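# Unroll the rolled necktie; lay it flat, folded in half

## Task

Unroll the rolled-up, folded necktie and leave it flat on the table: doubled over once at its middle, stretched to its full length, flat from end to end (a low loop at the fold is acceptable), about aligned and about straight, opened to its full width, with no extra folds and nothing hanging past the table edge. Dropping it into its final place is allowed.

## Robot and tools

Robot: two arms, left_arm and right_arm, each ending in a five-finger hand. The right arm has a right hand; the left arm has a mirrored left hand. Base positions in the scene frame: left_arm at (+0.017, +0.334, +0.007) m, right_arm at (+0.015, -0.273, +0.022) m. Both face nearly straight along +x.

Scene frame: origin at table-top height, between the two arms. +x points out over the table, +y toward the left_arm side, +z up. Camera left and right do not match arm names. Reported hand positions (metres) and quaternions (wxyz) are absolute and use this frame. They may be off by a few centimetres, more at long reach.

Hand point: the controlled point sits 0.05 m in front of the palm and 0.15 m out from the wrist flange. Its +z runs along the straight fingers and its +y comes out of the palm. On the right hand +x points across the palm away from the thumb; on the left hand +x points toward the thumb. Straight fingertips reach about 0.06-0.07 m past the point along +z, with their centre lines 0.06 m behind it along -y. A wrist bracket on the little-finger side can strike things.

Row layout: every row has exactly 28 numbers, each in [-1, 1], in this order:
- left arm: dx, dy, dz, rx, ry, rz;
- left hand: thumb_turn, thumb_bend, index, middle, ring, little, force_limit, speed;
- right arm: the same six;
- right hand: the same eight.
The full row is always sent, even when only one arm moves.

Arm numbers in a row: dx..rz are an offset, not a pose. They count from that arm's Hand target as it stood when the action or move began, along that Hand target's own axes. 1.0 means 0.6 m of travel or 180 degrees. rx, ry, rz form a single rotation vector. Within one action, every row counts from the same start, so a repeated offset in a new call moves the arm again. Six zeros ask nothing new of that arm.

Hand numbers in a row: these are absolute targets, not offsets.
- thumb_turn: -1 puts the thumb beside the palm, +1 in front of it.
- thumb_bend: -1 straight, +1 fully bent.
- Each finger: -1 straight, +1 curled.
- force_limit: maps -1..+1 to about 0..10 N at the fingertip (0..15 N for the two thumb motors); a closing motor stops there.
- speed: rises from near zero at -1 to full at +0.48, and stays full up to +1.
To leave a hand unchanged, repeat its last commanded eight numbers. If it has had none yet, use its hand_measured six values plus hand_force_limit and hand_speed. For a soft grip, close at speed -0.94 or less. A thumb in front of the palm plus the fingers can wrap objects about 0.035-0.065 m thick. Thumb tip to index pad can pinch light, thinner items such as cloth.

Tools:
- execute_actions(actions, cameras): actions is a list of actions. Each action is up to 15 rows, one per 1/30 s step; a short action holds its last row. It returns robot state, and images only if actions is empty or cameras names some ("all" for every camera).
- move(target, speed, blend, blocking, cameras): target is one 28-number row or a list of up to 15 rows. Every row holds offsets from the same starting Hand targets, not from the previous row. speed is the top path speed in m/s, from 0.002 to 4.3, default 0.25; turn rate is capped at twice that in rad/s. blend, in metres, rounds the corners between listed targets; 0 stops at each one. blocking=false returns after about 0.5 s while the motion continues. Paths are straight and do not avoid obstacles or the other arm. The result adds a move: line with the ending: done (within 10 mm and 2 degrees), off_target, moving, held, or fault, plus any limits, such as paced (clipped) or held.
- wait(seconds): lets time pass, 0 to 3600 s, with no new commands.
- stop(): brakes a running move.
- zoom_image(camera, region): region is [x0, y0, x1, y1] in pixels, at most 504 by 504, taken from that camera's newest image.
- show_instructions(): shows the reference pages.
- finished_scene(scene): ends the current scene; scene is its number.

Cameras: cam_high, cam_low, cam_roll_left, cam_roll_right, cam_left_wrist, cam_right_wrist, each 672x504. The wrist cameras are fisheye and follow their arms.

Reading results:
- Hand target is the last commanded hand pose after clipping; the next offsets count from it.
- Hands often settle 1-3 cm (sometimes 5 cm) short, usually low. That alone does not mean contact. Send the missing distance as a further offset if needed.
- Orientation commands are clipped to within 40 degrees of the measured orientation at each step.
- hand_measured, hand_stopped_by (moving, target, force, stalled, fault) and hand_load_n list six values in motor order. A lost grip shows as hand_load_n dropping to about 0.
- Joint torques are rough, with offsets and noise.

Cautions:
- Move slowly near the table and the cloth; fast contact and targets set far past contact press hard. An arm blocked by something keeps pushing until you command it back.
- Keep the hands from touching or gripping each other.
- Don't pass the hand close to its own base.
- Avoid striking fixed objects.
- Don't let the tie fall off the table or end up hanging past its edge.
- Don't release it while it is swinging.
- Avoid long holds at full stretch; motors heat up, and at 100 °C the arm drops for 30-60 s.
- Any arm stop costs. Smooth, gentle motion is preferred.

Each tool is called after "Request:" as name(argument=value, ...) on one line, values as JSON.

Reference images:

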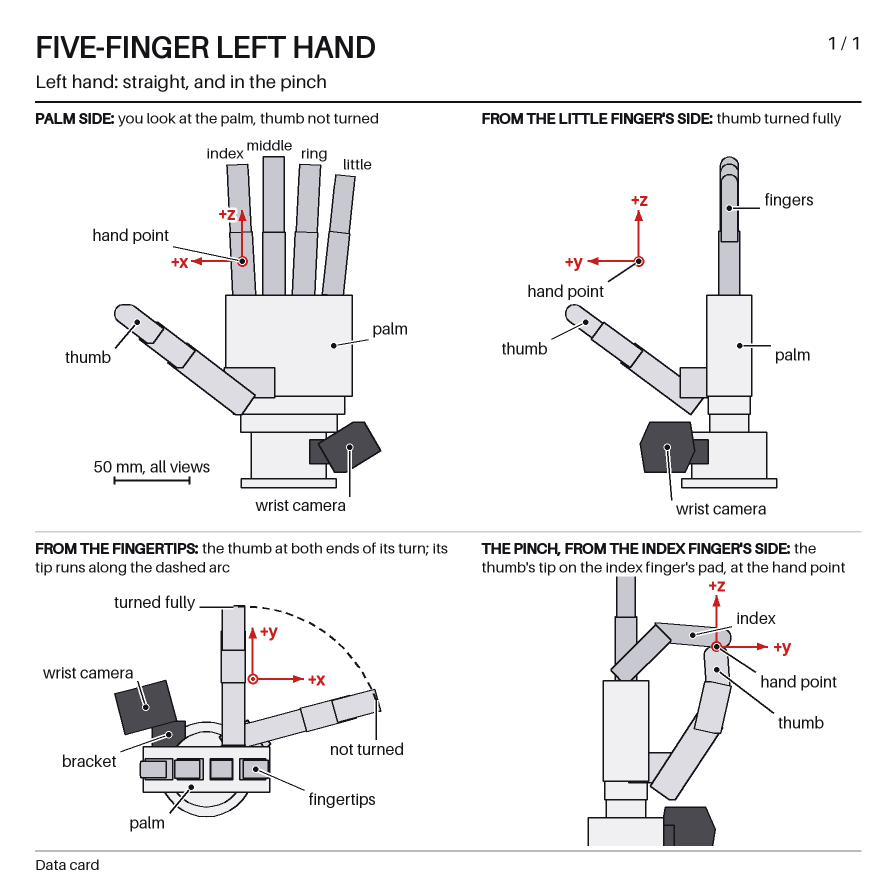

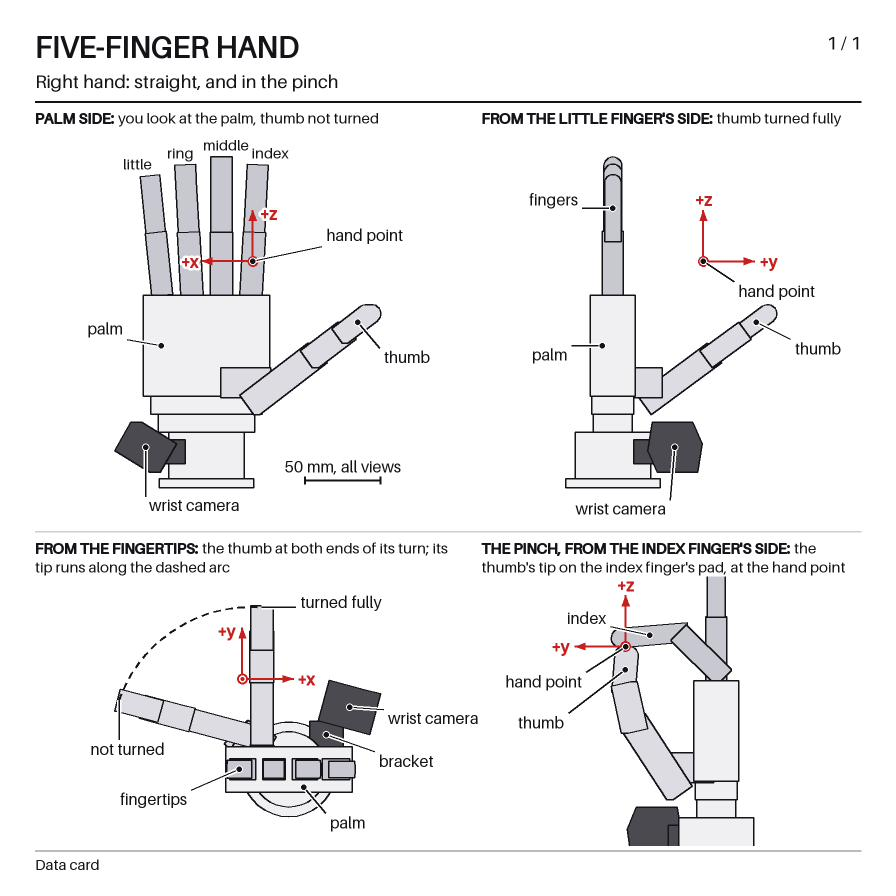

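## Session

Request:
execute_actions(actions=[])

Request:
zoom_image(camera="cam_high", region=[170, 0, 470, 300])

Scene clock: 0.00 s.
left_arm: end_effector_position=(+0.9636, +0.2337, +0.1884) hand_measured=(-1.000, -1.000, -1.000, -1.000, -1.000, -1.000) hand_load_n=(+0.0, +0.0, +0.0, -0.5, +0.0, +0.0) hand_stopped_by=(target, target, target, target, target, target) hand_force_limit=0.00 hand_speed=-0.80 end_effector_quat_wxyz=(-0.297, +0.680, -0.397, +0.540) | right_arm: end_effector_position=(+0.8590, -0.1475, +0.1508) hand_measured=(-1.000, -1.000, -1.000, -1.000, -1.000, -1.000) hand_load_n=(+0.0, +0.0, +0.0, +0.0, +0.0, +0.0) hand_stopped_by=(target, target, target, target, target, target) hand_force_limit=0.00 hand_speed=-0.80 end_effector_quat_wxyz=(-0.537, +0.682, -0.210, +0.449)
Joint positions: left_arm=[-0.053 2.301 2.072 -0.014 -0.022 -0.545] | right_arm=[0.043 2.162 1.594 0.544 -0.551 -0.41]
Joint velocities: within noise
Joint torques (N m): no reading
Motor temperatures (°C): left_arm=[26 34 27 23 24 24] | right_arm=[24 33 23 24 22 22]
Heat: left arm: hottest shoulder 34 °C; right arm: hottest shoulder 33 °C.
Hand target: left_arm +0.9686, +0.2335, +0.1880; -0.299, +0.678, -0.396, +0.543 | right_arm +0.8648, -0.1474, +0.1594; -0.539, +0.678, -0.205, +0.456
camera_calibration:
cam_left_wrist: T_world_to_cam=[[0.2546, 0.23219, 0.93876, -0.47136], [-0.47329, -0.81662, 0.33034, 0.58378], [0.84331, -0.52841, -0.09802, -0.55629]] pos_world=[0.86543, 0.29222, 0.19512]
cam_right_wrist: T_world_to_cam=[[0.35851, -0.5059, -0.78456, -0.26094], [-0.81165, 0.24627, -0.52969, 0.80667], [0.46119, 0.82669, -0.32232, -0.10827]] pos_world=[0.79822, -0.24117, 0.18766]

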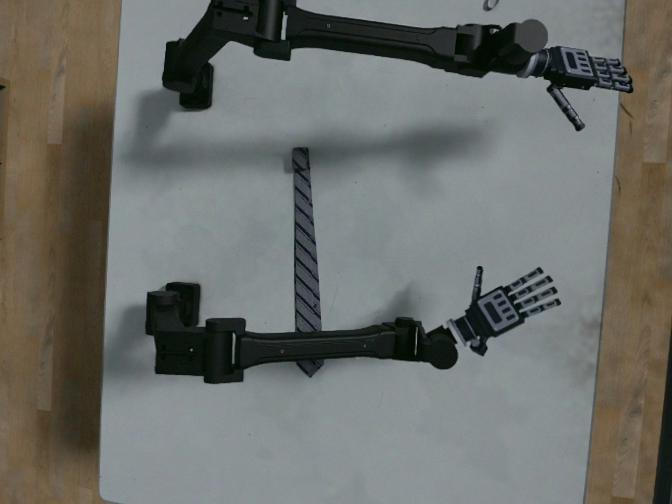

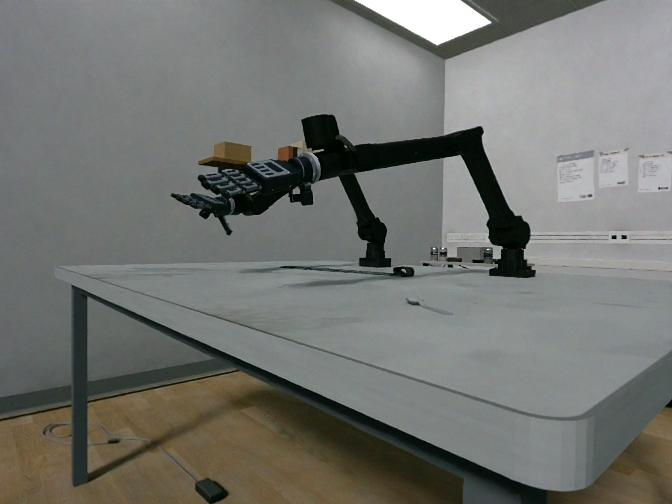

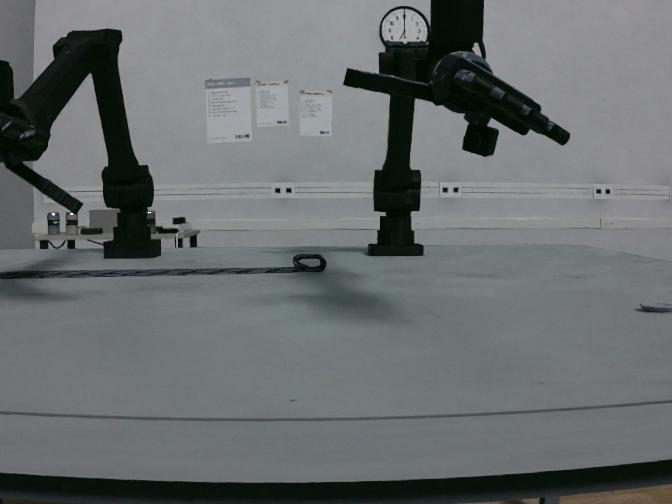

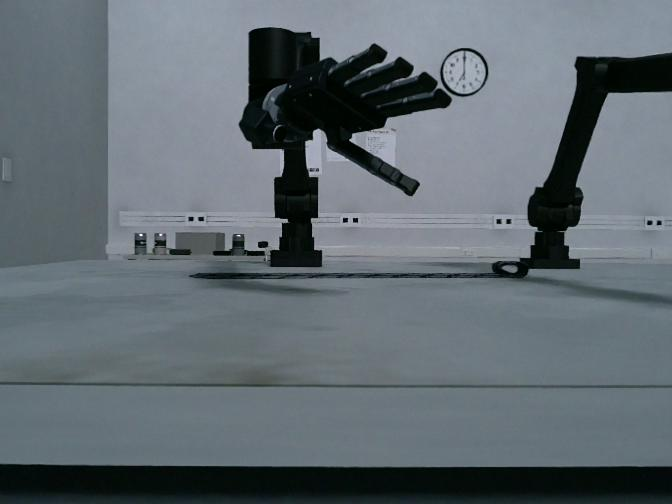

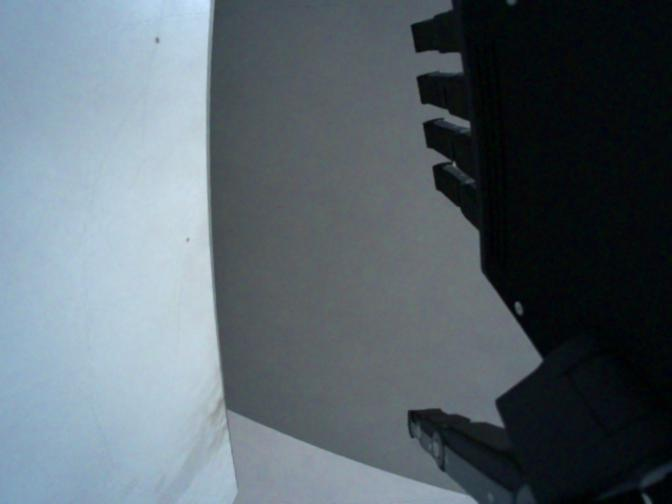

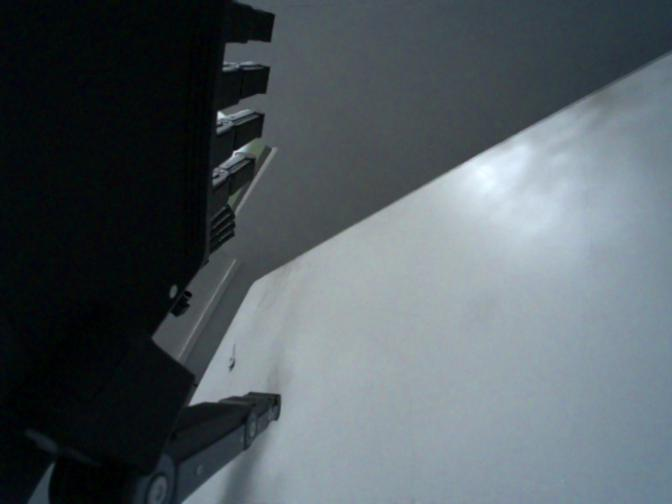

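Scaled by 1.680 from the camera's image (finer frame: 960x720).

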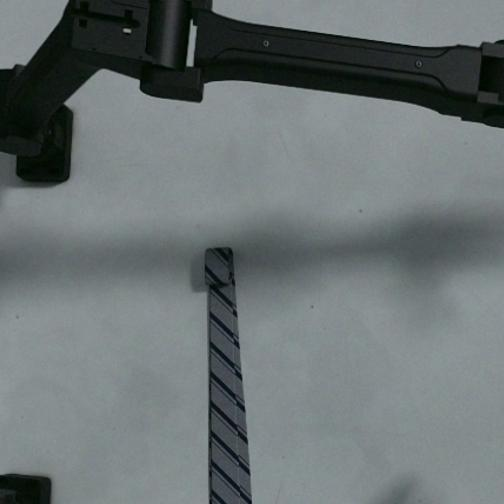

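Request:
move(target=[-0.939,-0.483,-0.284,0.111,-0.1857,-0.0518,-1,-1,-1,-1,-1,-1,0,-0.8,-0.615,-0.375,-0.68,-0.385,-0.326,-0.147,-1,-1,-1,-1,-1,-1,0,-0.8], speed=0.35, cameras=["cam_high","cam_roll_left"])

Request:
zoom_image(camera="cam_high", region=[220, 120, 380, 280])

Request:
zoom_image(camera="cam_roll_left", region=[200, 180, 380, 290])

Scene clock: 22.50 s.
left_arm: end_effector_position=(+0.7957, +0.8656, +0.1918) hand_measured=(-1.000, -1.000, -1.000, -1.000, -1.000, -1.000) hand_load_n=(+0.0, +0.0, +0.0, +0.0, +0.0, +0.0) hand_stopped_by=(target, target, target, target, target, target) hand_force_limit=0.00 hand_speed=-0.80 end_effector_quat_wxyz=(-0.465, +0.775, -0.138, +0.405) | right_arm: end_effector_position=(+0.2802, -0.0170, +0.2117) hand_measured=(-1.000, -1.000, -1.000, -1.000, -1.000, -1.000) hand_load_n=(+0.0, +0.0, +0.0, +0.0, +0.0, -0.5) hand_stopped_by=(target, target, target, target, target, target) hand_force_limit=0.00 hand_speed=-0.80 end_effector_quat_wxyz=(+0.005, +1.000, +0.009, -0.007)
Joint positions: left_arm=[0.652 2.27 2.025 0.004 -0.021 -0.545] | right_arm=[0.838 1.492 1.342 -1.437 -0.003 -0.768]
Joint torques (N m): left_arm=[-0.26 -21.6 13.49 1.61 -0.05 0.07] | right_arm=[0.62 -9.23 10.35 -0.14 0.19 0.03]
Motor temperatures (°C): left_arm=[26 37 32 23 23 24] | right_arm=[24 34 25 24 22 22]
Heat: left arm: hottest shoulder 37 °C; right arm: hottest shoulder 34 °C.
Hand target: left_arm +0.8098, +0.8701, +0.1876; -0.466, +0.773, -0.140, +0.408 | right_arm +0.2898, -0.0101, +0.2205; +0.000, +1.000, +0.001, +0.001
Off the commanded pose: left_arm 0.015 m, 0 deg | right_arm 0.015 m, 1 deg.
move: off_target (left_arm, right_arm)

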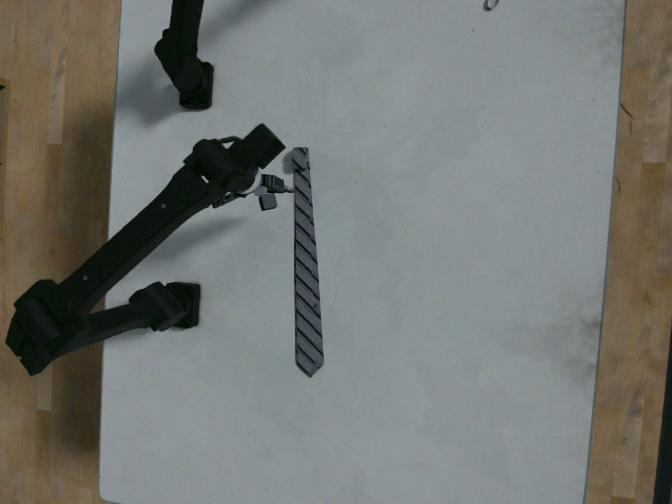

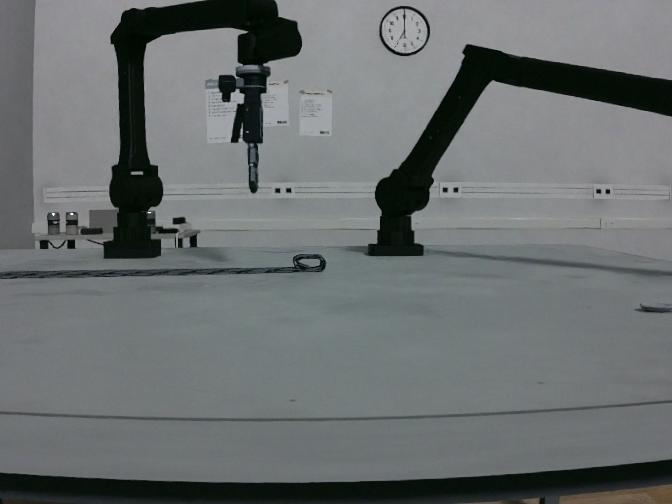

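Scaled by 3.150 from the camera's image (finer frame: 960x720).

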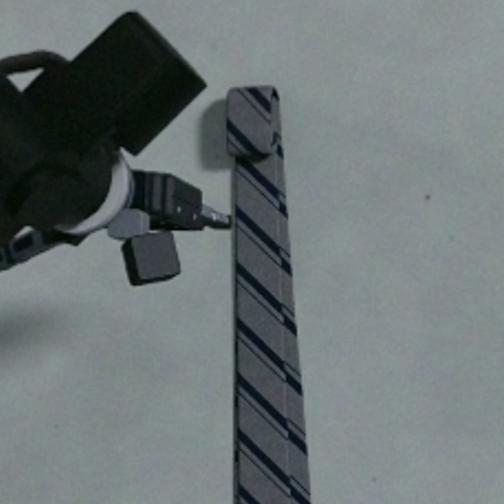

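Scaled by 2.800 from the camera's image (finer frame: 960x720).

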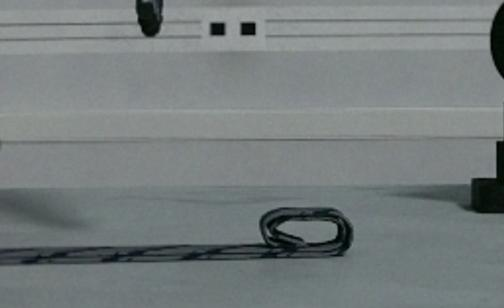

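Request:
move(target=[[0,0,0,0,0,0,-1,-1,-1,-1,-1,-1,0,-0.8,0.017,0,0.221,0,0,0,-1,-1,-1,-1,-1,-1,0,-0.8],[0,0,0,0,0,0,-1,-1,-1,-1,-1,-1,0,-0.8,0.005,-0.267,0.221,0,0,0,-1,-1,-1,-1,-1,-1,0,-0.8],[0,0,0,0,0,0,-1,-1,-1,-1,-1,-1,0,-0.8,0.005,-0.267,0.1,0,0,0,-1,-1,-1,-1,-1,-1,0,-0.8]], speed=[0.2,0.12,0.2], cameras=["cam_high","cam_roll_left"])

Request:
zoom_image(camera="cam_high", region=[220, 80, 380, 240])

Request:
zoom_image(camera="cam_roll_left", region=[200, 180, 420, 290])

Scene clock: 33.20 s.
left_arm: end_effector_position=(+0.7957, +0.8656, +0.1918) hand_measured=(-1.000, -1.000, -1.000, -1.000, -1.000, -1.000) hand_load_n=(+0.0, +0.0, +0.0, +0.0, +0.0, +0.0) hand_stopped_by=(target, target, target, target, target, target) hand_force_limit=0.00 hand_speed=-0.80 end_effector_quat_wxyz=(-0.465, +0.775, -0.138, +0.405) | right_arm: end_effector_position=(+0.2889, +0.1420, +0.1536) hand_measured=(-1.000, -1.000, -1.000, -1.000, -1.000, -1.000) hand_load_n=(+0.0, +0.0, +0.0, +0.0, +0.0, +0.0) hand_stopped_by=(target, target, target, target, target, target) hand_force_limit=0.00 hand_speed=-0.80 end_effector_quat_wxyz=(+0.005, +1.000, +0.005, -0.005)
Joint positions: left_arm=[0.652 2.27 2.025 0.004 -0.021 -0.545] | right_arm=[1.02 1.858 1.657 -1.385 -0.002 -0.579]
Joint torques (N m): left_arm=[-0.26 -21.48 13.48 1.61 -0.05 0.07] | right_arm=[1.26 -15.03 9.58 -0.12 0.14 0.03]
Heat: left arm: hottest shoulder 38 °C; right arm: hottest shoulder 34 °C.
Hand target: left_arm +0.8098, +0.8701, +0.1876; -0.466, +0.773, -0.140, +0.408 | right_arm +0.2927, +0.1502, +0.1606; +0.000, +1.000, +0.001, +0.001
Off the commanded pose: left_arm 0.015 m, 0 deg | right_arm 0.011 m, 1 deg.
move: off_target (right_arm)

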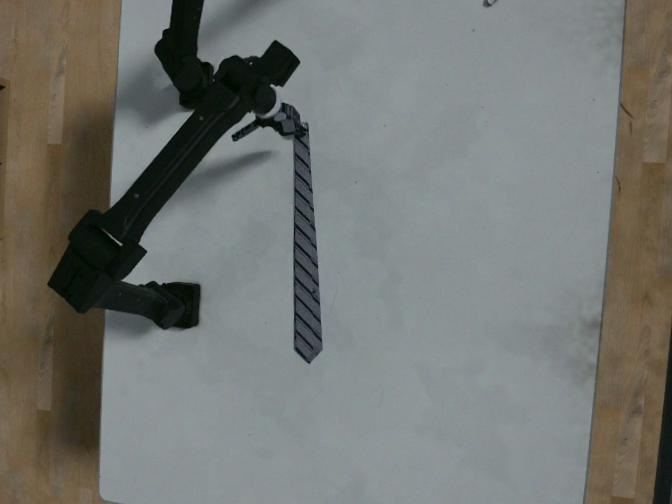

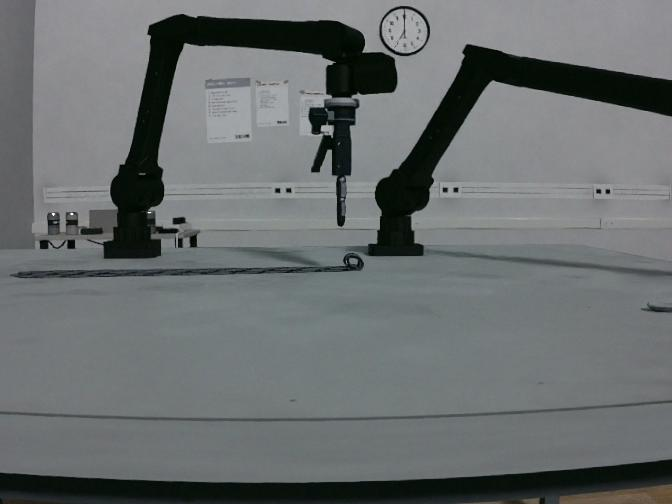

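Scaled by 3.150 from the camera's image (finer frame: 960x720).

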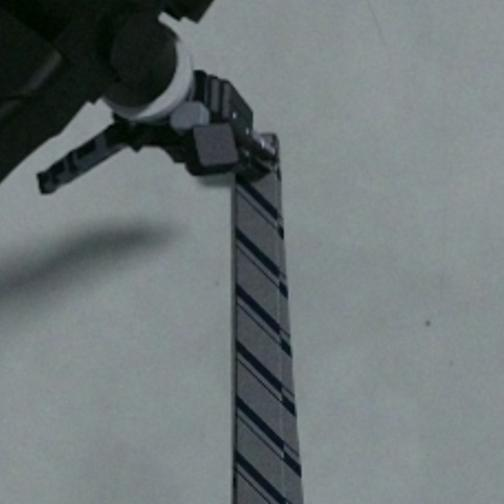

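Scaled by 2.291 from the camera's image (finer frame: 960x720).

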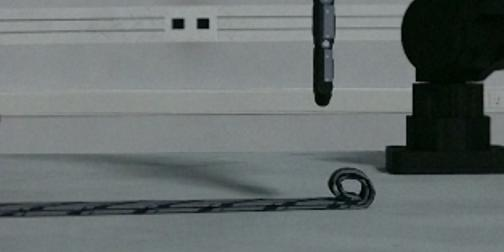

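Request:
move(target=[[0,0,0,0,0,0,-1,-1,-1,-1,-1,-1,0,-0.8,0.01,0.1,0,0,0,0,-1,-1,-1,-1,-1,-1,0,-0.8],[0,0,0,0,0,0,-1,-1,-1,-1,-1,-1,0,-0.8,0.01,0.1,0.111,0,0,0,-1,-1,-1,-1,-1,-1,0,-0.8],[0,0,0,0,0,0,-1,-1,-1,-1,-1,-1,0,-0.8,0,-0.19,0.113,0,0,0,-1,-1,-1,-1,-1,-1,0,-0.8],[0,0,0,0,0,0,-1,-1,-1,-1,-1,-1,0,-0.8,0,-0.19,0,0,0,0,-1,-1,-1,-1,-1,-1,0,-0.8]], speed=[0.2,0.2,0.12,0.2], cameras=["cam_high","cam_roll_left"])

Request:
zoom_image(camera="cam_high", region=[220, 60, 380, 220])

Request:
zoom_image(camera="cam_roll_left", region=[250, 180, 470, 290])

Scene clock: 45.47 s.
left_arm: end_effector_position=(+0.7957, +0.8656, +0.1918) hand_measured=(-1.000, -1.000, -1.000, -1.000, -1.000, -1.000) hand_load_n=(-0.5, +0.0, +0.0, +0.0, +0.0, +0.0) hand_stopped_by=(target, target, target, target, target, target) hand_force_limit=0.00 hand_speed=-0.80 end_effector_quat_wxyz=(-0.465, +0.775, -0.138, +0.405) | right_arm: end_effector_position=(+0.2913, +0.2564, +0.1525) hand_measured=(-1.000, -1.000, -1.000, -1.000, -1.000, -1.000) hand_load_n=(+0.0, -0.5, +0.0, +0.0, +0.0, +0.0) hand_stopped_by=(target, target, target, target, target, target) hand_force_limit=0.00 hand_speed=-0.80 end_effector_quat_wxyz=(+0.008, +1.000, +0.004, -0.004)
Joint positions: left_arm=[0.652 2.27 2.025 0.004 -0.021 -0.545] | right_arm=[1.11 2.157 2.128 -1.56 0 -0.487]
Joint torques (N m): left_arm=[-0.26 -21.54 13.46 1.61 -0.04 0.07] | right_arm=[1.44 -18.67 9.96 -0.14 0.07 0.04]
Heat: left arm: hottest shoulder 38 °C; right arm: hottest shoulder 34 °C.
Hand target: left_arm +0.8098, +0.8701, +0.1876; -0.466, +0.773, -0.140, +0.408 | right_arm +0.2924, +0.2642, +0.1606; +0.000, +1.000, +0.001, +0.001
Off the commanded pose: left_arm 0.015 m, 0 deg | right_arm 0.011 m, 1 deg.
move: off_target (right_arm)

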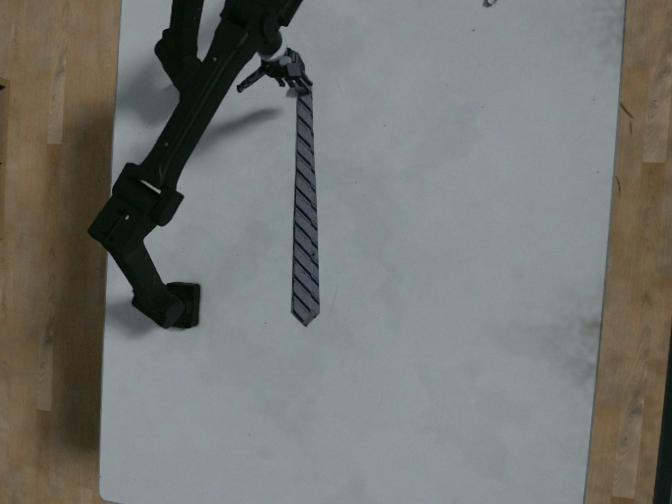

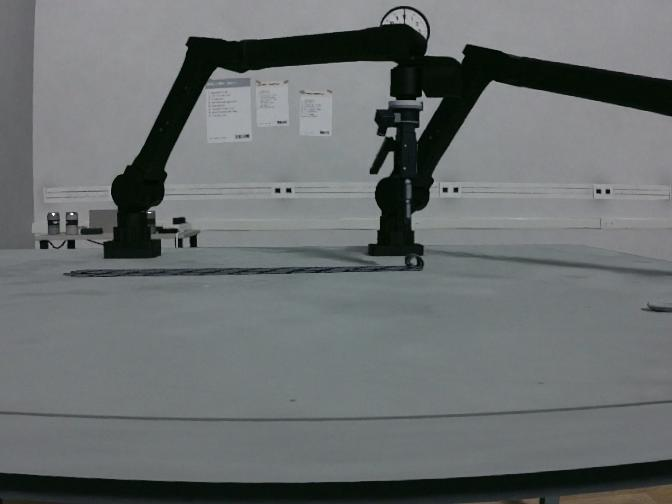

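Scaled by 3.150 from the camera's image (finer frame: 960x720).

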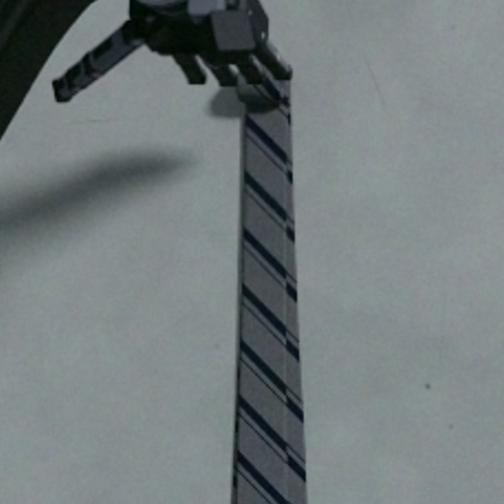

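Scaled by 2.291 from the camera's image (finer frame: 960x720).

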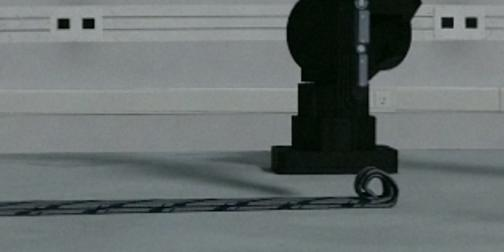

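Request:
move(target=[[-0.829,-0.437,-0.216,0.097,-0.162,-0.0455,-1,-1,-1,-1,-1,-1,0,-0.8,0.01,0.04,0,0,0,0,-1,-1,-1,-1,-1,-1,0,-0.8],[-0.829,-0.437,-0.216,0.097,-0.162,-0.0455,-1,-1,-1,-1,-1,-1,0,-0.8,0.01,0.03,0.098,0,0,0,-1,-1,-1,-1,-1,-1,0,-0.8],[-0.829,-0.437,-0.216,0.097,-0.162,-0.0455,-1,-1,-1,-1,-1,-1,0,-0.8,0.01,-0.276,0.108,0,0,0,-1,-1,-1,-1,-1,-1,0,-0.8],[-0.829,-0.437,-0.216,0.097,-0.162,-0.0455,-1,-1,-1,-1,-1,-1,0,-0.8,0.01,-0.276,-0.05,0,0,0,-1,-1,-1,-1,-1,-1,0,-0.8]], speed=[0.35,0.15,0.12,0.2], cameras=["cam_high","cam_roll_left"])

Request:
zoom_image(camera="cam_high", region=[220, 20, 380, 180])

Request:
zoom_image(camera="cam_roll_left", region=[300, 180, 520, 290])

Scene clock: 72.83 s.
left_arm: end_effector_position=(+0.3414, +1.2154, +0.1934) hand_measured=(-1.000, -1.000, -1.000, -1.000, -1.000, -1.000) hand_load_n=(-0.5, +0.0, +0.0, +0.0, +0.0, +0.0) hand_stopped_by=(target, target, target, target, target, target) hand_force_limit=0.00 hand_speed=-0.80 end_effector_quat_wxyz=(-0.567, +0.780, +0.104, +0.245) | right_arm: end_effector_position=(+0.2974, +0.4217, +0.1884) hand_measured=(-1.000, -1.000, -1.000, -1.000, -1.000, -1.000) hand_load_n=(-0.5, +0.0, +0.0, +0.0, +0.0, +0.0) hand_stopped_by=(target, target, target, target, target, target) hand_force_limit=0.00 hand_speed=-0.80 end_effector_quat_wxyz=(-0.159, +0.985, +0.002, +0.066)
Joint positions: left_arm=[1.272 2.258 2.007 0.011 -0.018 -0.545] | right_arm=[1.196 2.514 2.899 -1.609 0 -0.396]
Joint torques (N m): left_arm=[-0.62 -21.19 13.56 1.61 0 0.06] | right_arm=[1.32 -21.66 9.55 1.37 0.09 0.03]
Motor temperatures (°C): left_arm=[26 39 39 23 23 23] | right_arm=[24 35 28 24 22 22]
Heat: left arm: hottest shoulder 39 °C; right arm: hottest shoulder 35 °C.
Hand target: left_arm +0.3559, +1.2261, +0.1876; -0.567, +0.779, +0.099, +0.249 | right_arm +0.2982, +0.4297, +0.1907; +0.000, +1.000, +0.001, +0.001
Off the commanded pose: left_arm 0.019 m, 1 deg | right_arm 0.008 m, 20 deg.
elbow stopped short (right arm): the move would have taken joint 3 (elbow) straighter than the controller allows.
move: off_target (left_arm, right_arm)

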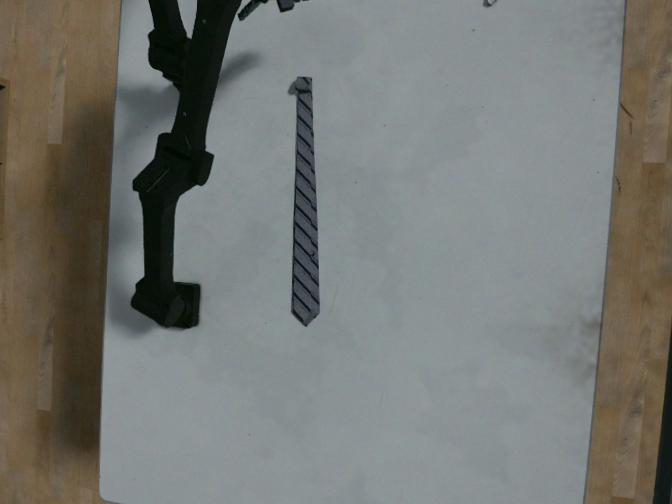

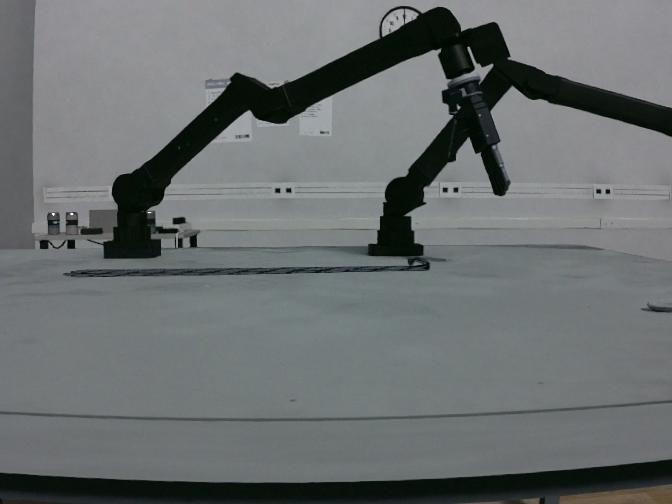

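Scaled by 3.150 from the camera's image (finer frame: 960x720).

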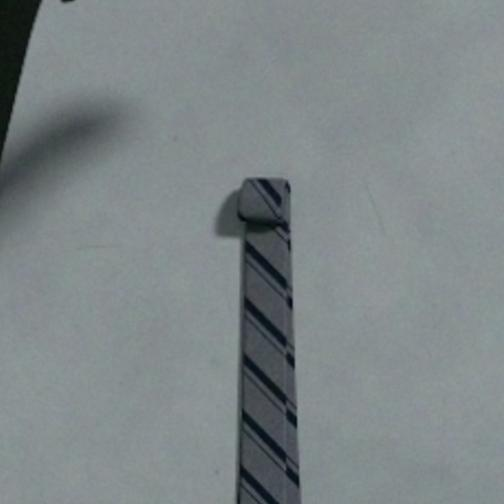

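Scaled by 2.291 from the camera's image (finer frame: 960x720).

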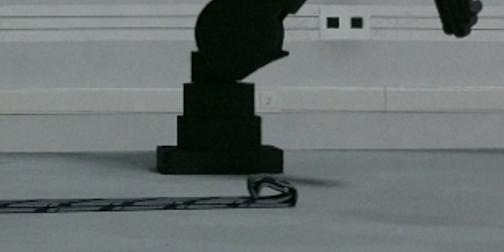

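Request:
move(target=[[0,0,0,0,0,0,-1,-1,-1,-1,-1,-1,0,-0.8,0.0,0.32,0,0,0,0,-1,-1,-1,-1,-1,-1,0,-0.8],[0,0,0,0,0,0,-1,-1,-1,-1,-1,-1,0,-0.8,0.0,0.31,0.171,0,0,0,-1,-1,-1,-1,-1,-1,0,-0.8],[0,0,0,0,0,0,-1,-1,-1,-1,-1,-1,0,-0.8,0.0,0.08,0.177,0,0,0,-1,-1,-1,-1,-1,-1,0,-0.8],[0,0,0,0,0,0,-1,-1,-1,-1,-1,-1,0,-0.8,0.0,0.08,0,0,0,0,-1,-1,-1,-1,-1,-1,0,-0.8]], speed=[0.3,0.15,0.12,0.2], cameras=["cam_high","cam_roll_left"])

Request:
zoom_image(camera="cam_high", region=[220, 20, 380, 180])

Request:
zoom_image(camera="cam_roll_left", region=[300, 180, 520, 290])

Scene clock: 85.23 s.
left_arm: end_effector_position=(+0.3414, +1.2154, +0.1934) hand_measured=(-1.000, -1.000, -1.000, -1.000, -1.000, -1.000) hand_load_n=(+0.0, +0.0, +0.0, +0.0, +0.0, +0.0) hand_stopped_by=(target, target, target, target, target, target) hand_force_limit=0.00 hand_speed=-0.80 end_effector_quat_wxyz=(-0.567, +0.780, +0.104, +0.245) | right_arm: end_effector_position=(+0.3008, +0.3774, +0.1937) hand_measured=(-1.000, -1.000, -1.000, -1.000, -1.000, -1.000) hand_load_n=(+0.0, +0.0, -0.5, +0.0, +0.0, +0.0) hand_stopped_by=(target, target, target, target, target, target) hand_force_limit=0.00 hand_speed=-0.80 end_effector_quat_wxyz=(-0.103, +0.994, +0.002, +0.045)
Joint positions: left_arm=[1.272 2.258 2.007 0.011 -0.018 -0.545] | right_arm=[1.17 2.448 2.789 -1.687 -0.001 -0.423]
Joint torques (N m): left_arm=[-0.67 -21.25 13.56 1.61 0 0.07] | right_arm=[1.61 -20.37 9.14 0.39 0.14 0.03]
Heat: left arm: hottest elbow 42 °C; right arm: hottest shoulder 36 °C.
Hand target: left_arm +0.3559, +1.2261, +0.1876; -0.567, +0.779, +0.099, +0.249 | right_arm +0.2983, +0.3817, +0.1907; +0.000, +1.000, +0.001, +0.001
Off the commanded pose: left_arm 0.019 m, 1 deg | right_arm 0.006 m, 13 deg.
joint sent to its limit (right arm) — joint 4 (wrist pitch), lower limit. The joint targets are off in orientation, not in position.
move: off_target (right_arm)

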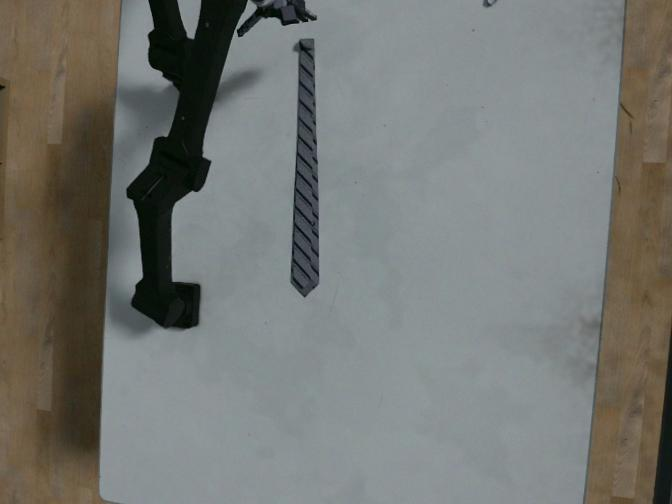

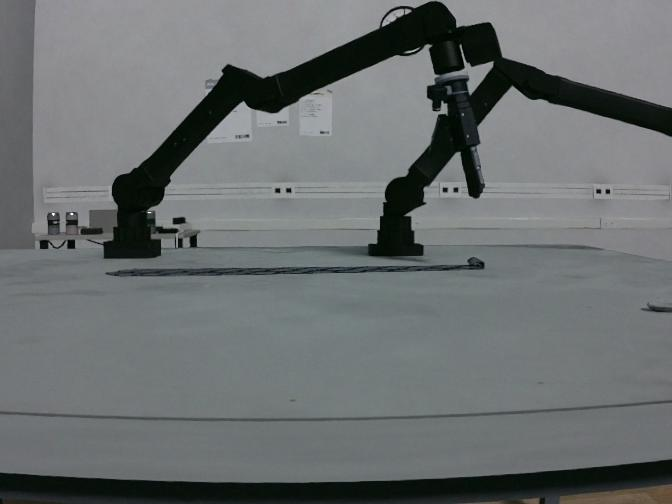

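Scaled by 3.150 from the camera's image (finer frame: 960x720).

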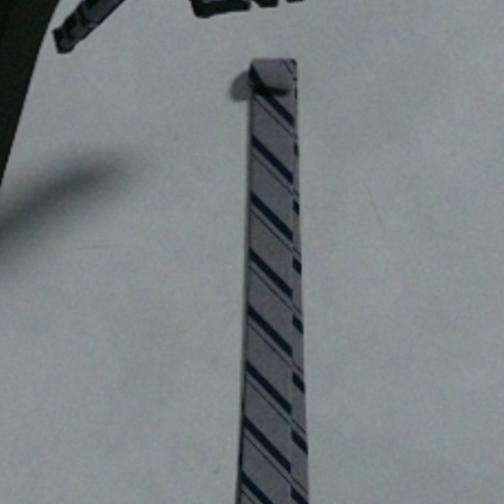

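Scaled by 2.291 from the camera's image (finer frame: 960x720).

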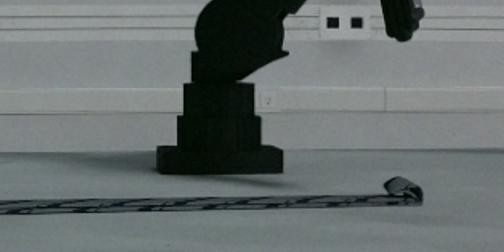

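Request:
move(target=[[0,0,0,0,0,0,-1,-1,-1,-1,-1,-1,0,-0.8,0.0,0.09,0,0.111,0,0,-1,-1,-1,-1,-1,-1,0,-0.8],[0,0,0,0,0,0,-1,-1,-1,-1,-1,-1,0,-0.8,0.0,0.08,0.215,0.111,0,0,-1,-1,-1,-1,-1,-1,0,-0.8],[0,0,0,0,0,0,-1,-1,-1,-1,-1,-1,0,-0.8,0.01,-0.15,0.22,0.111,0,0,-1,-1,-1,-1,-1,-1,0,-0.8],[0,0,0,0,0,0,-1,-1,-1,-1,-1,-1,0,-0.8,0.01,-0.15,0.05,0.111,0,0,-1,-1,-1,-1,-1,-1,0,-0.8]], speed=[0.3,0.15,0.12,0.2], cameras=["cam_high","cam_roll_left"])

Request:
zoom_image(camera="cam_high", region=[220, 0, 380, 160])

Request:
zoom_image(camera="cam_roll_left", region=[350, 180, 570, 290])

Scene clock: 102.90 s.
left_arm: end_effector_position=(+0.3414, +1.2154, +0.1934) hand_measured=(-1.000, -1.000, -1.000, -1.000, -1.000, -1.000) hand_load_n=(+0.0, +0.0, +0.0, +0.0, +0.0, +0.0) hand_stopped_by=(target, target, target, target, target, target) hand_force_limit=0.00 hand_speed=-0.80 end_effector_quat_wxyz=(-0.567, +0.780, +0.104, +0.245) | right_arm: end_effector_position=(+0.3055, +0.4651, +0.1606) hand_measured=(-1.000, -1.000, -1.000, -1.000, -1.000, -1.000) hand_load_n=(+0.0, +0.0, -0.5, +0.0, +0.0, +0.0) hand_stopped_by=(target, target, target, target, target, target) hand_force_limit=0.00 hand_speed=-0.80 end_effector_quat_wxyz=(-0.233, +0.972, -0.002, +0.025)
Joint positions: left_arm=[1.272 2.258 2.007 0.011 -0.018 -0.545] | right_arm=[1.173 2.563 2.899 -1.453 -0.139 -0.379]
Joint torques (N m): left_arm=[-0.73 -21.19 13.59 1.61 0 0.07] | right_arm=[1.61 -21.95 9.78 1.31 0.07 0.03]
Motor temperatures (°C): left_arm=[26 39 44 23 23 23] | right_arm=[24 36 28 24 22 22]
Heat: left arm: hottest elbow 44 °C; right arm: hottest shoulder 36 °C.
Hand target: left_arm +0.3559, +1.2261, +0.1876; -0.567, +0.779, +0.099, +0.249 | right_arm +0.3041, +0.4718, +0.1609; -0.174, +0.985, +0.001, +0.001
Off the commanded pose: left_arm 0.019 m, 1 deg | right_arm 0.007 m, 8 deg.
elbow stopped short (right arm): the move would have taken joint 3 (elbow) straighter than the controller allows.
move: off_target (right_arm)

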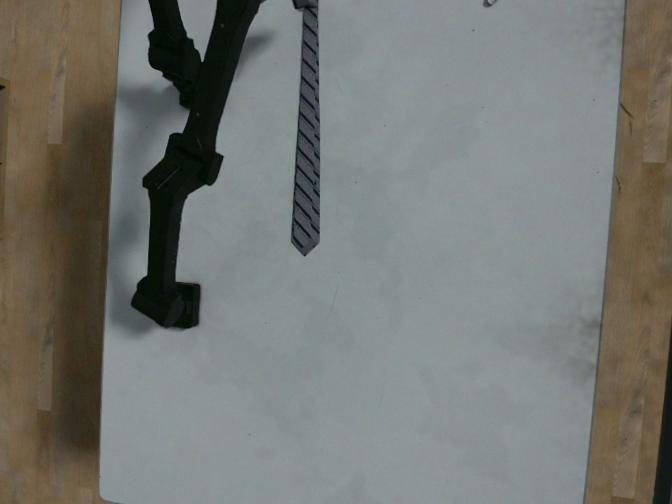

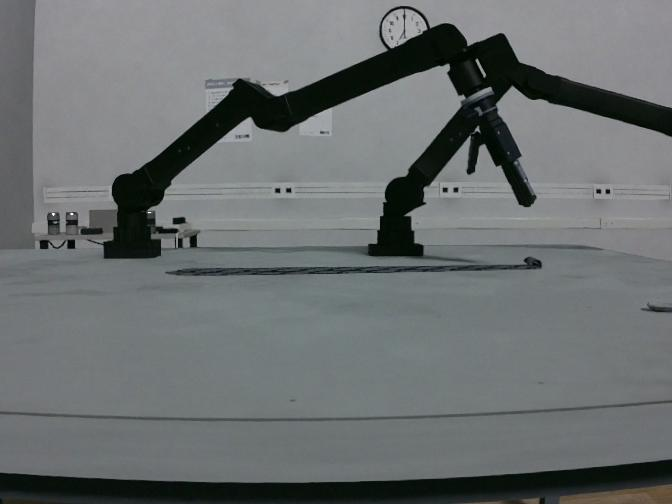

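Scaled by 3.150 from the camera's image (finer frame: 960x720).

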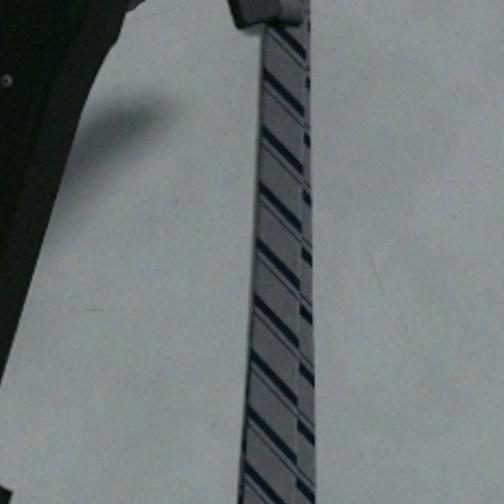

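Scaled by 2.291 from the camera's image (finer frame: 960x720).

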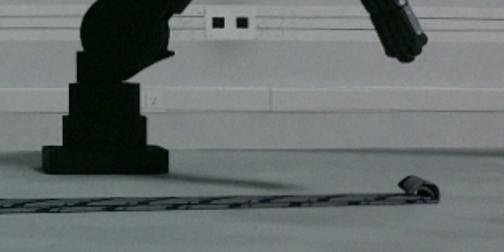

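Request:
move(target=[0.159,0.24,-0.875,-0.39,-0.171,0.068,-1,-1,-1,-1,-1,-1,0,-0.8,-0.02,0.631,-0.265,-0.111,0,0,-1,-1,-1,-1,-1,-1,0,-0.8], speed=0.35, cameras=["cam_high","cam_roll_left"])

Request:
zoom_image(camera="cam_high", region=[220, 0, 380, 160])

Request:
zoom_image(camera="cam_roll_left", region=[470, 220, 590, 290])

Scene clock: 121.50 s.
left_arm: end_effector_position=(+0.3581, +0.6837, +0.2375) hand_measured=(-1.000, -1.000, -1.000, -1.000, -1.000, -1.000) hand_load_n=(+0.0, +0.0, +0.0, +0.0, +0.0, -0.5) hand_stopped_by=(target, target, target, target, target, target) hand_force_limit=0.00 hand_speed=-0.80 end_effector_quat_wxyz=(-0.005, +1.000, -0.005, +0.004) | right_arm: end_effector_position=(+0.2932, +0.0640, +0.1784) hand_measured=(-1.000, -1.000, -1.000, -1.000, -1.000, -1.000) hand_load_n=(+0.0, +0.0, +0.0, +0.0, +0.0, +0.0) hand_stopped_by=(target, target, target, target, target, target) hand_force_limit=0.00 hand_speed=-0.80 end_effector_quat_wxyz=(-0.002, +1.000, -0.005, +0.000)
Joint positions: left_arm=[0.919 1.676 1.673 -1.555 0.001 -0.637] | right_arm=[0.926 1.673 1.473 -1.367 -0.002 -0.653]
Joint torques (N m): left_arm=[-0.15 -16.21 6.58 -0.44 0.02 -0.05] | right_arm=[1.2 -13.27 6.94 0.01 0.15 -0.19]
Heat: left arm: hottest elbow 45 °C; right arm: hottest shoulder 37 °C.
Hand target: left_arm +0.3553, +0.6758, +0.2379; +0.000, +1.000, +0.000, +0.001 | right_arm +0.2928, +0.0617, +0.1807; +0.000, +1.000, +0.001, +0.001
Off the commanded pose: left_arm 0.008 m, 1 deg | right_arm 0.003 m, 1 deg.
move: done

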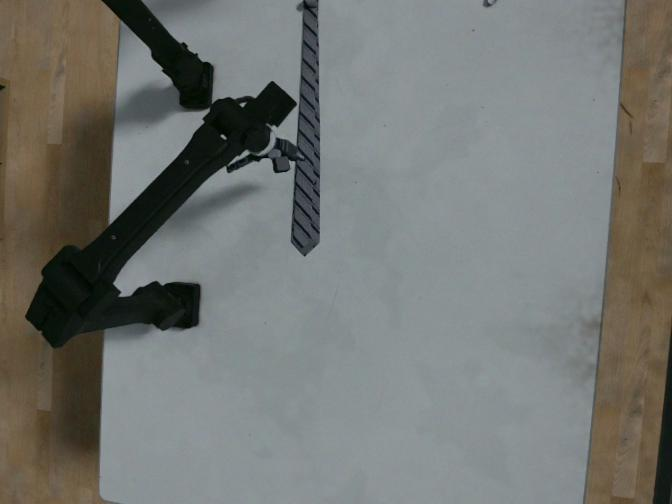

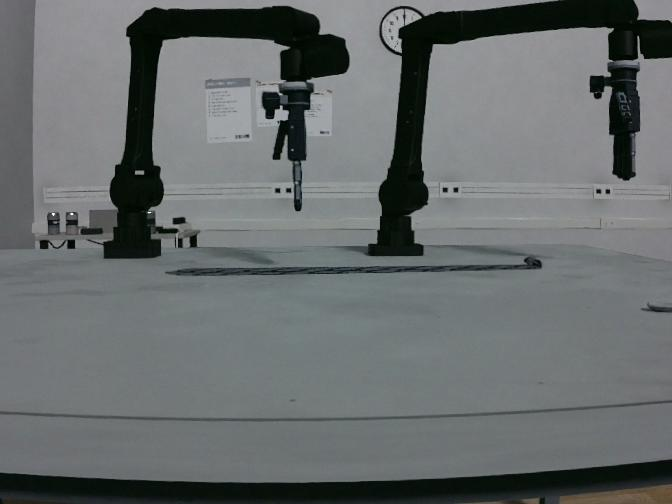

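Scaled by 3.150 from the camera's image (finer frame: 960x720).

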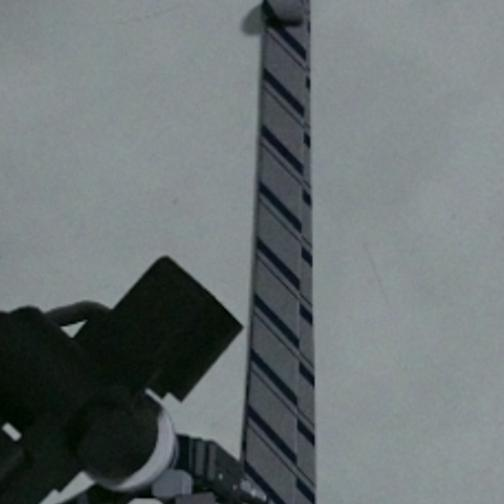

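Scaled by 4.200 from the camera's image (finer frame: 960x720).

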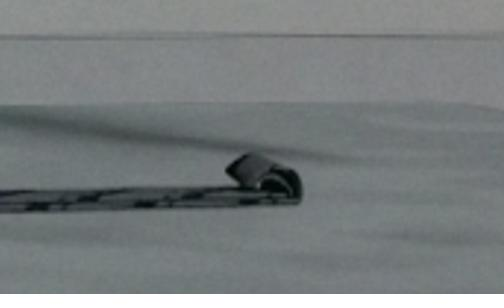

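Request:
move(target=[[0,0.46,0.067,0,0,0,-1,-1,-1,-1,-1,-1,0,-0.8,0.01,0,0.2,0,0,0,-1,-1,-1,-1,-1,-1,0,-0.8],[0,0.46,0.265,0,0,0,-1,-1,-1,-1,-1,-1,0,-0.8,0.01,0,0.2,0,0,0,-1,-1,-1,-1,-1,-1,0,-0.8],[0.0,0.14,0.262,0,0,0,-1,-1,-1,-1,-1,-1,0,-0.8,0.01,0,0.2,0,0,0,-1,-1,-1,-1,-1,-1,0,-0.8],[0.0,0.14,0.05,0,0,0,-1,-1,-1,-1,-1,-1,0,-0.8,0.01,0,0.2,0,0,0,-1,-1,-1,-1,-1,-1,0,-0.8]], speed=[0.3,0.15,0.12,0.2], cameras=["cam_high","cam_roll_left"])

Request:
zoom_image(camera="cam_high", region=[220, 0, 380, 160])

Request:
zoom_image(camera="cam_roll_left", region=[450, 220, 640, 290])

Scene clock: 136.83 s.
left_arm: end_effector_position=(+0.3504, +0.5811, +0.1938) hand_measured=(-1.000, -1.000, -1.000, -1.000, -1.000, -1.000) hand_load_n=(+0.0, +0.0, +0.0, +0.0, +0.0, +0.0) hand_stopped_by=(target, target, target, target, target, target) hand_force_limit=0.00 hand_speed=-0.80 end_effector_quat_wxyz=(+0.010, +1.000, +0.002, -0.009) | right_arm: end_effector_position=(+0.2967, +0.0663, +0.0741) hand_measured=(-1.000, -1.000, -1.000, -1.000, -1.000, -1.000) hand_load_n=(+0.0, +0.0, +0.0, +0.0, +0.0, +0.0) hand_stopped_by=(target, target, target, target, target, target) hand_force_limit=0.00 hand_speed=-0.80 end_effector_quat_wxyz=(-0.010, +1.000, +0.000, +0.006)
Joint positions: left_arm=[0.791 1.496 1.341 -1.444 0.001 -0.779] | right_arm=[0.925 1.756 1.299 -1.09 -0.002 -0.664]
Joint torques (N m): left_arm=[0.91 -11.69 10.69 -0.54 -0.01 0.21] | right_arm=[0.44 -11.46 5.85 0.85 0.15 -0.17]
Heat: left arm: hottest elbow 42 °C; right arm: hottest shoulder 37 °C.
Hand target: left_arm +0.3554, +0.5918, +0.2080; +0.000, +1.000, +0.000, +0.001 | right_arm +0.2989, +0.0618, +0.0606; +0.000, +1.000, +0.001, +0.001
Off the commanded pose: left_arm 0.018 m, 2 deg | right_arm 0.014 m, 1 deg.
move: off_target (left_arm, right_arm)

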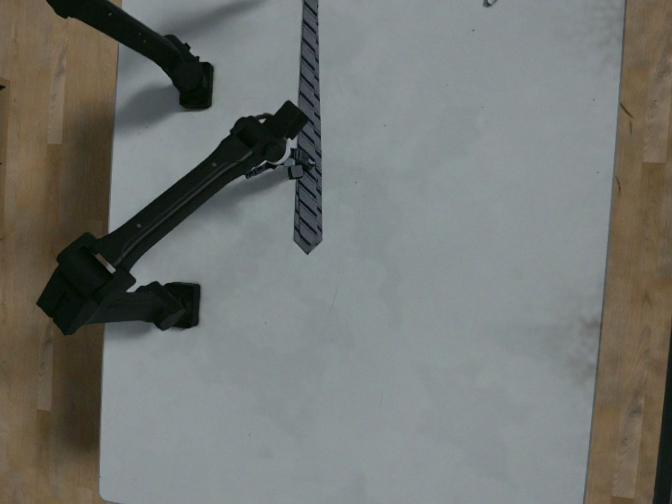

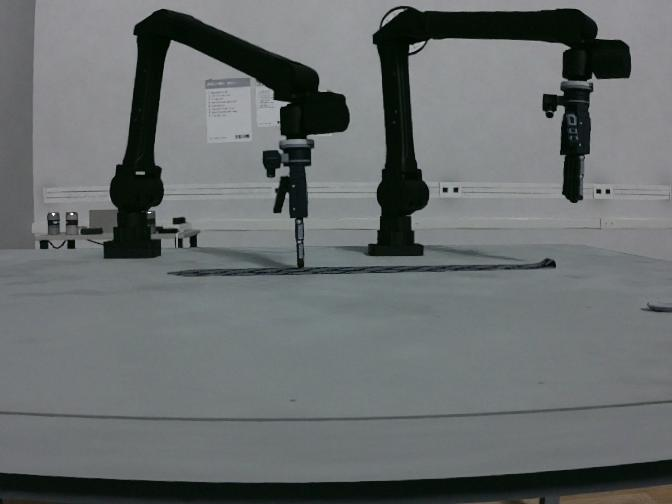

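Scaled by 3.150 from the camera's image (finer frame: 960x720).

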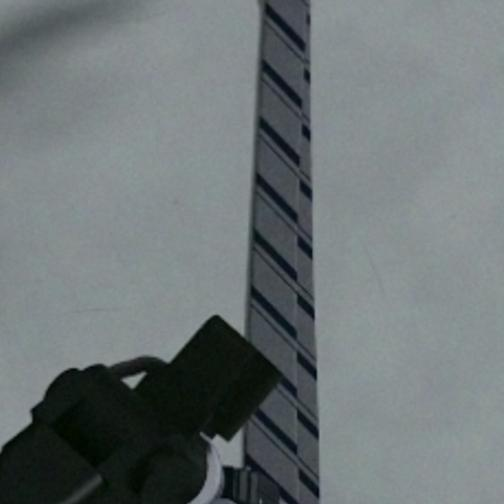

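Scaled by 2.653 from the camera's image (finer frame: 960x720).

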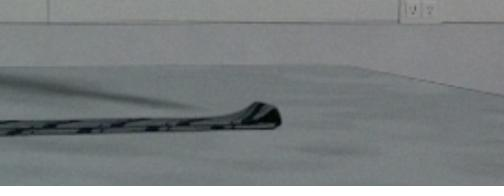

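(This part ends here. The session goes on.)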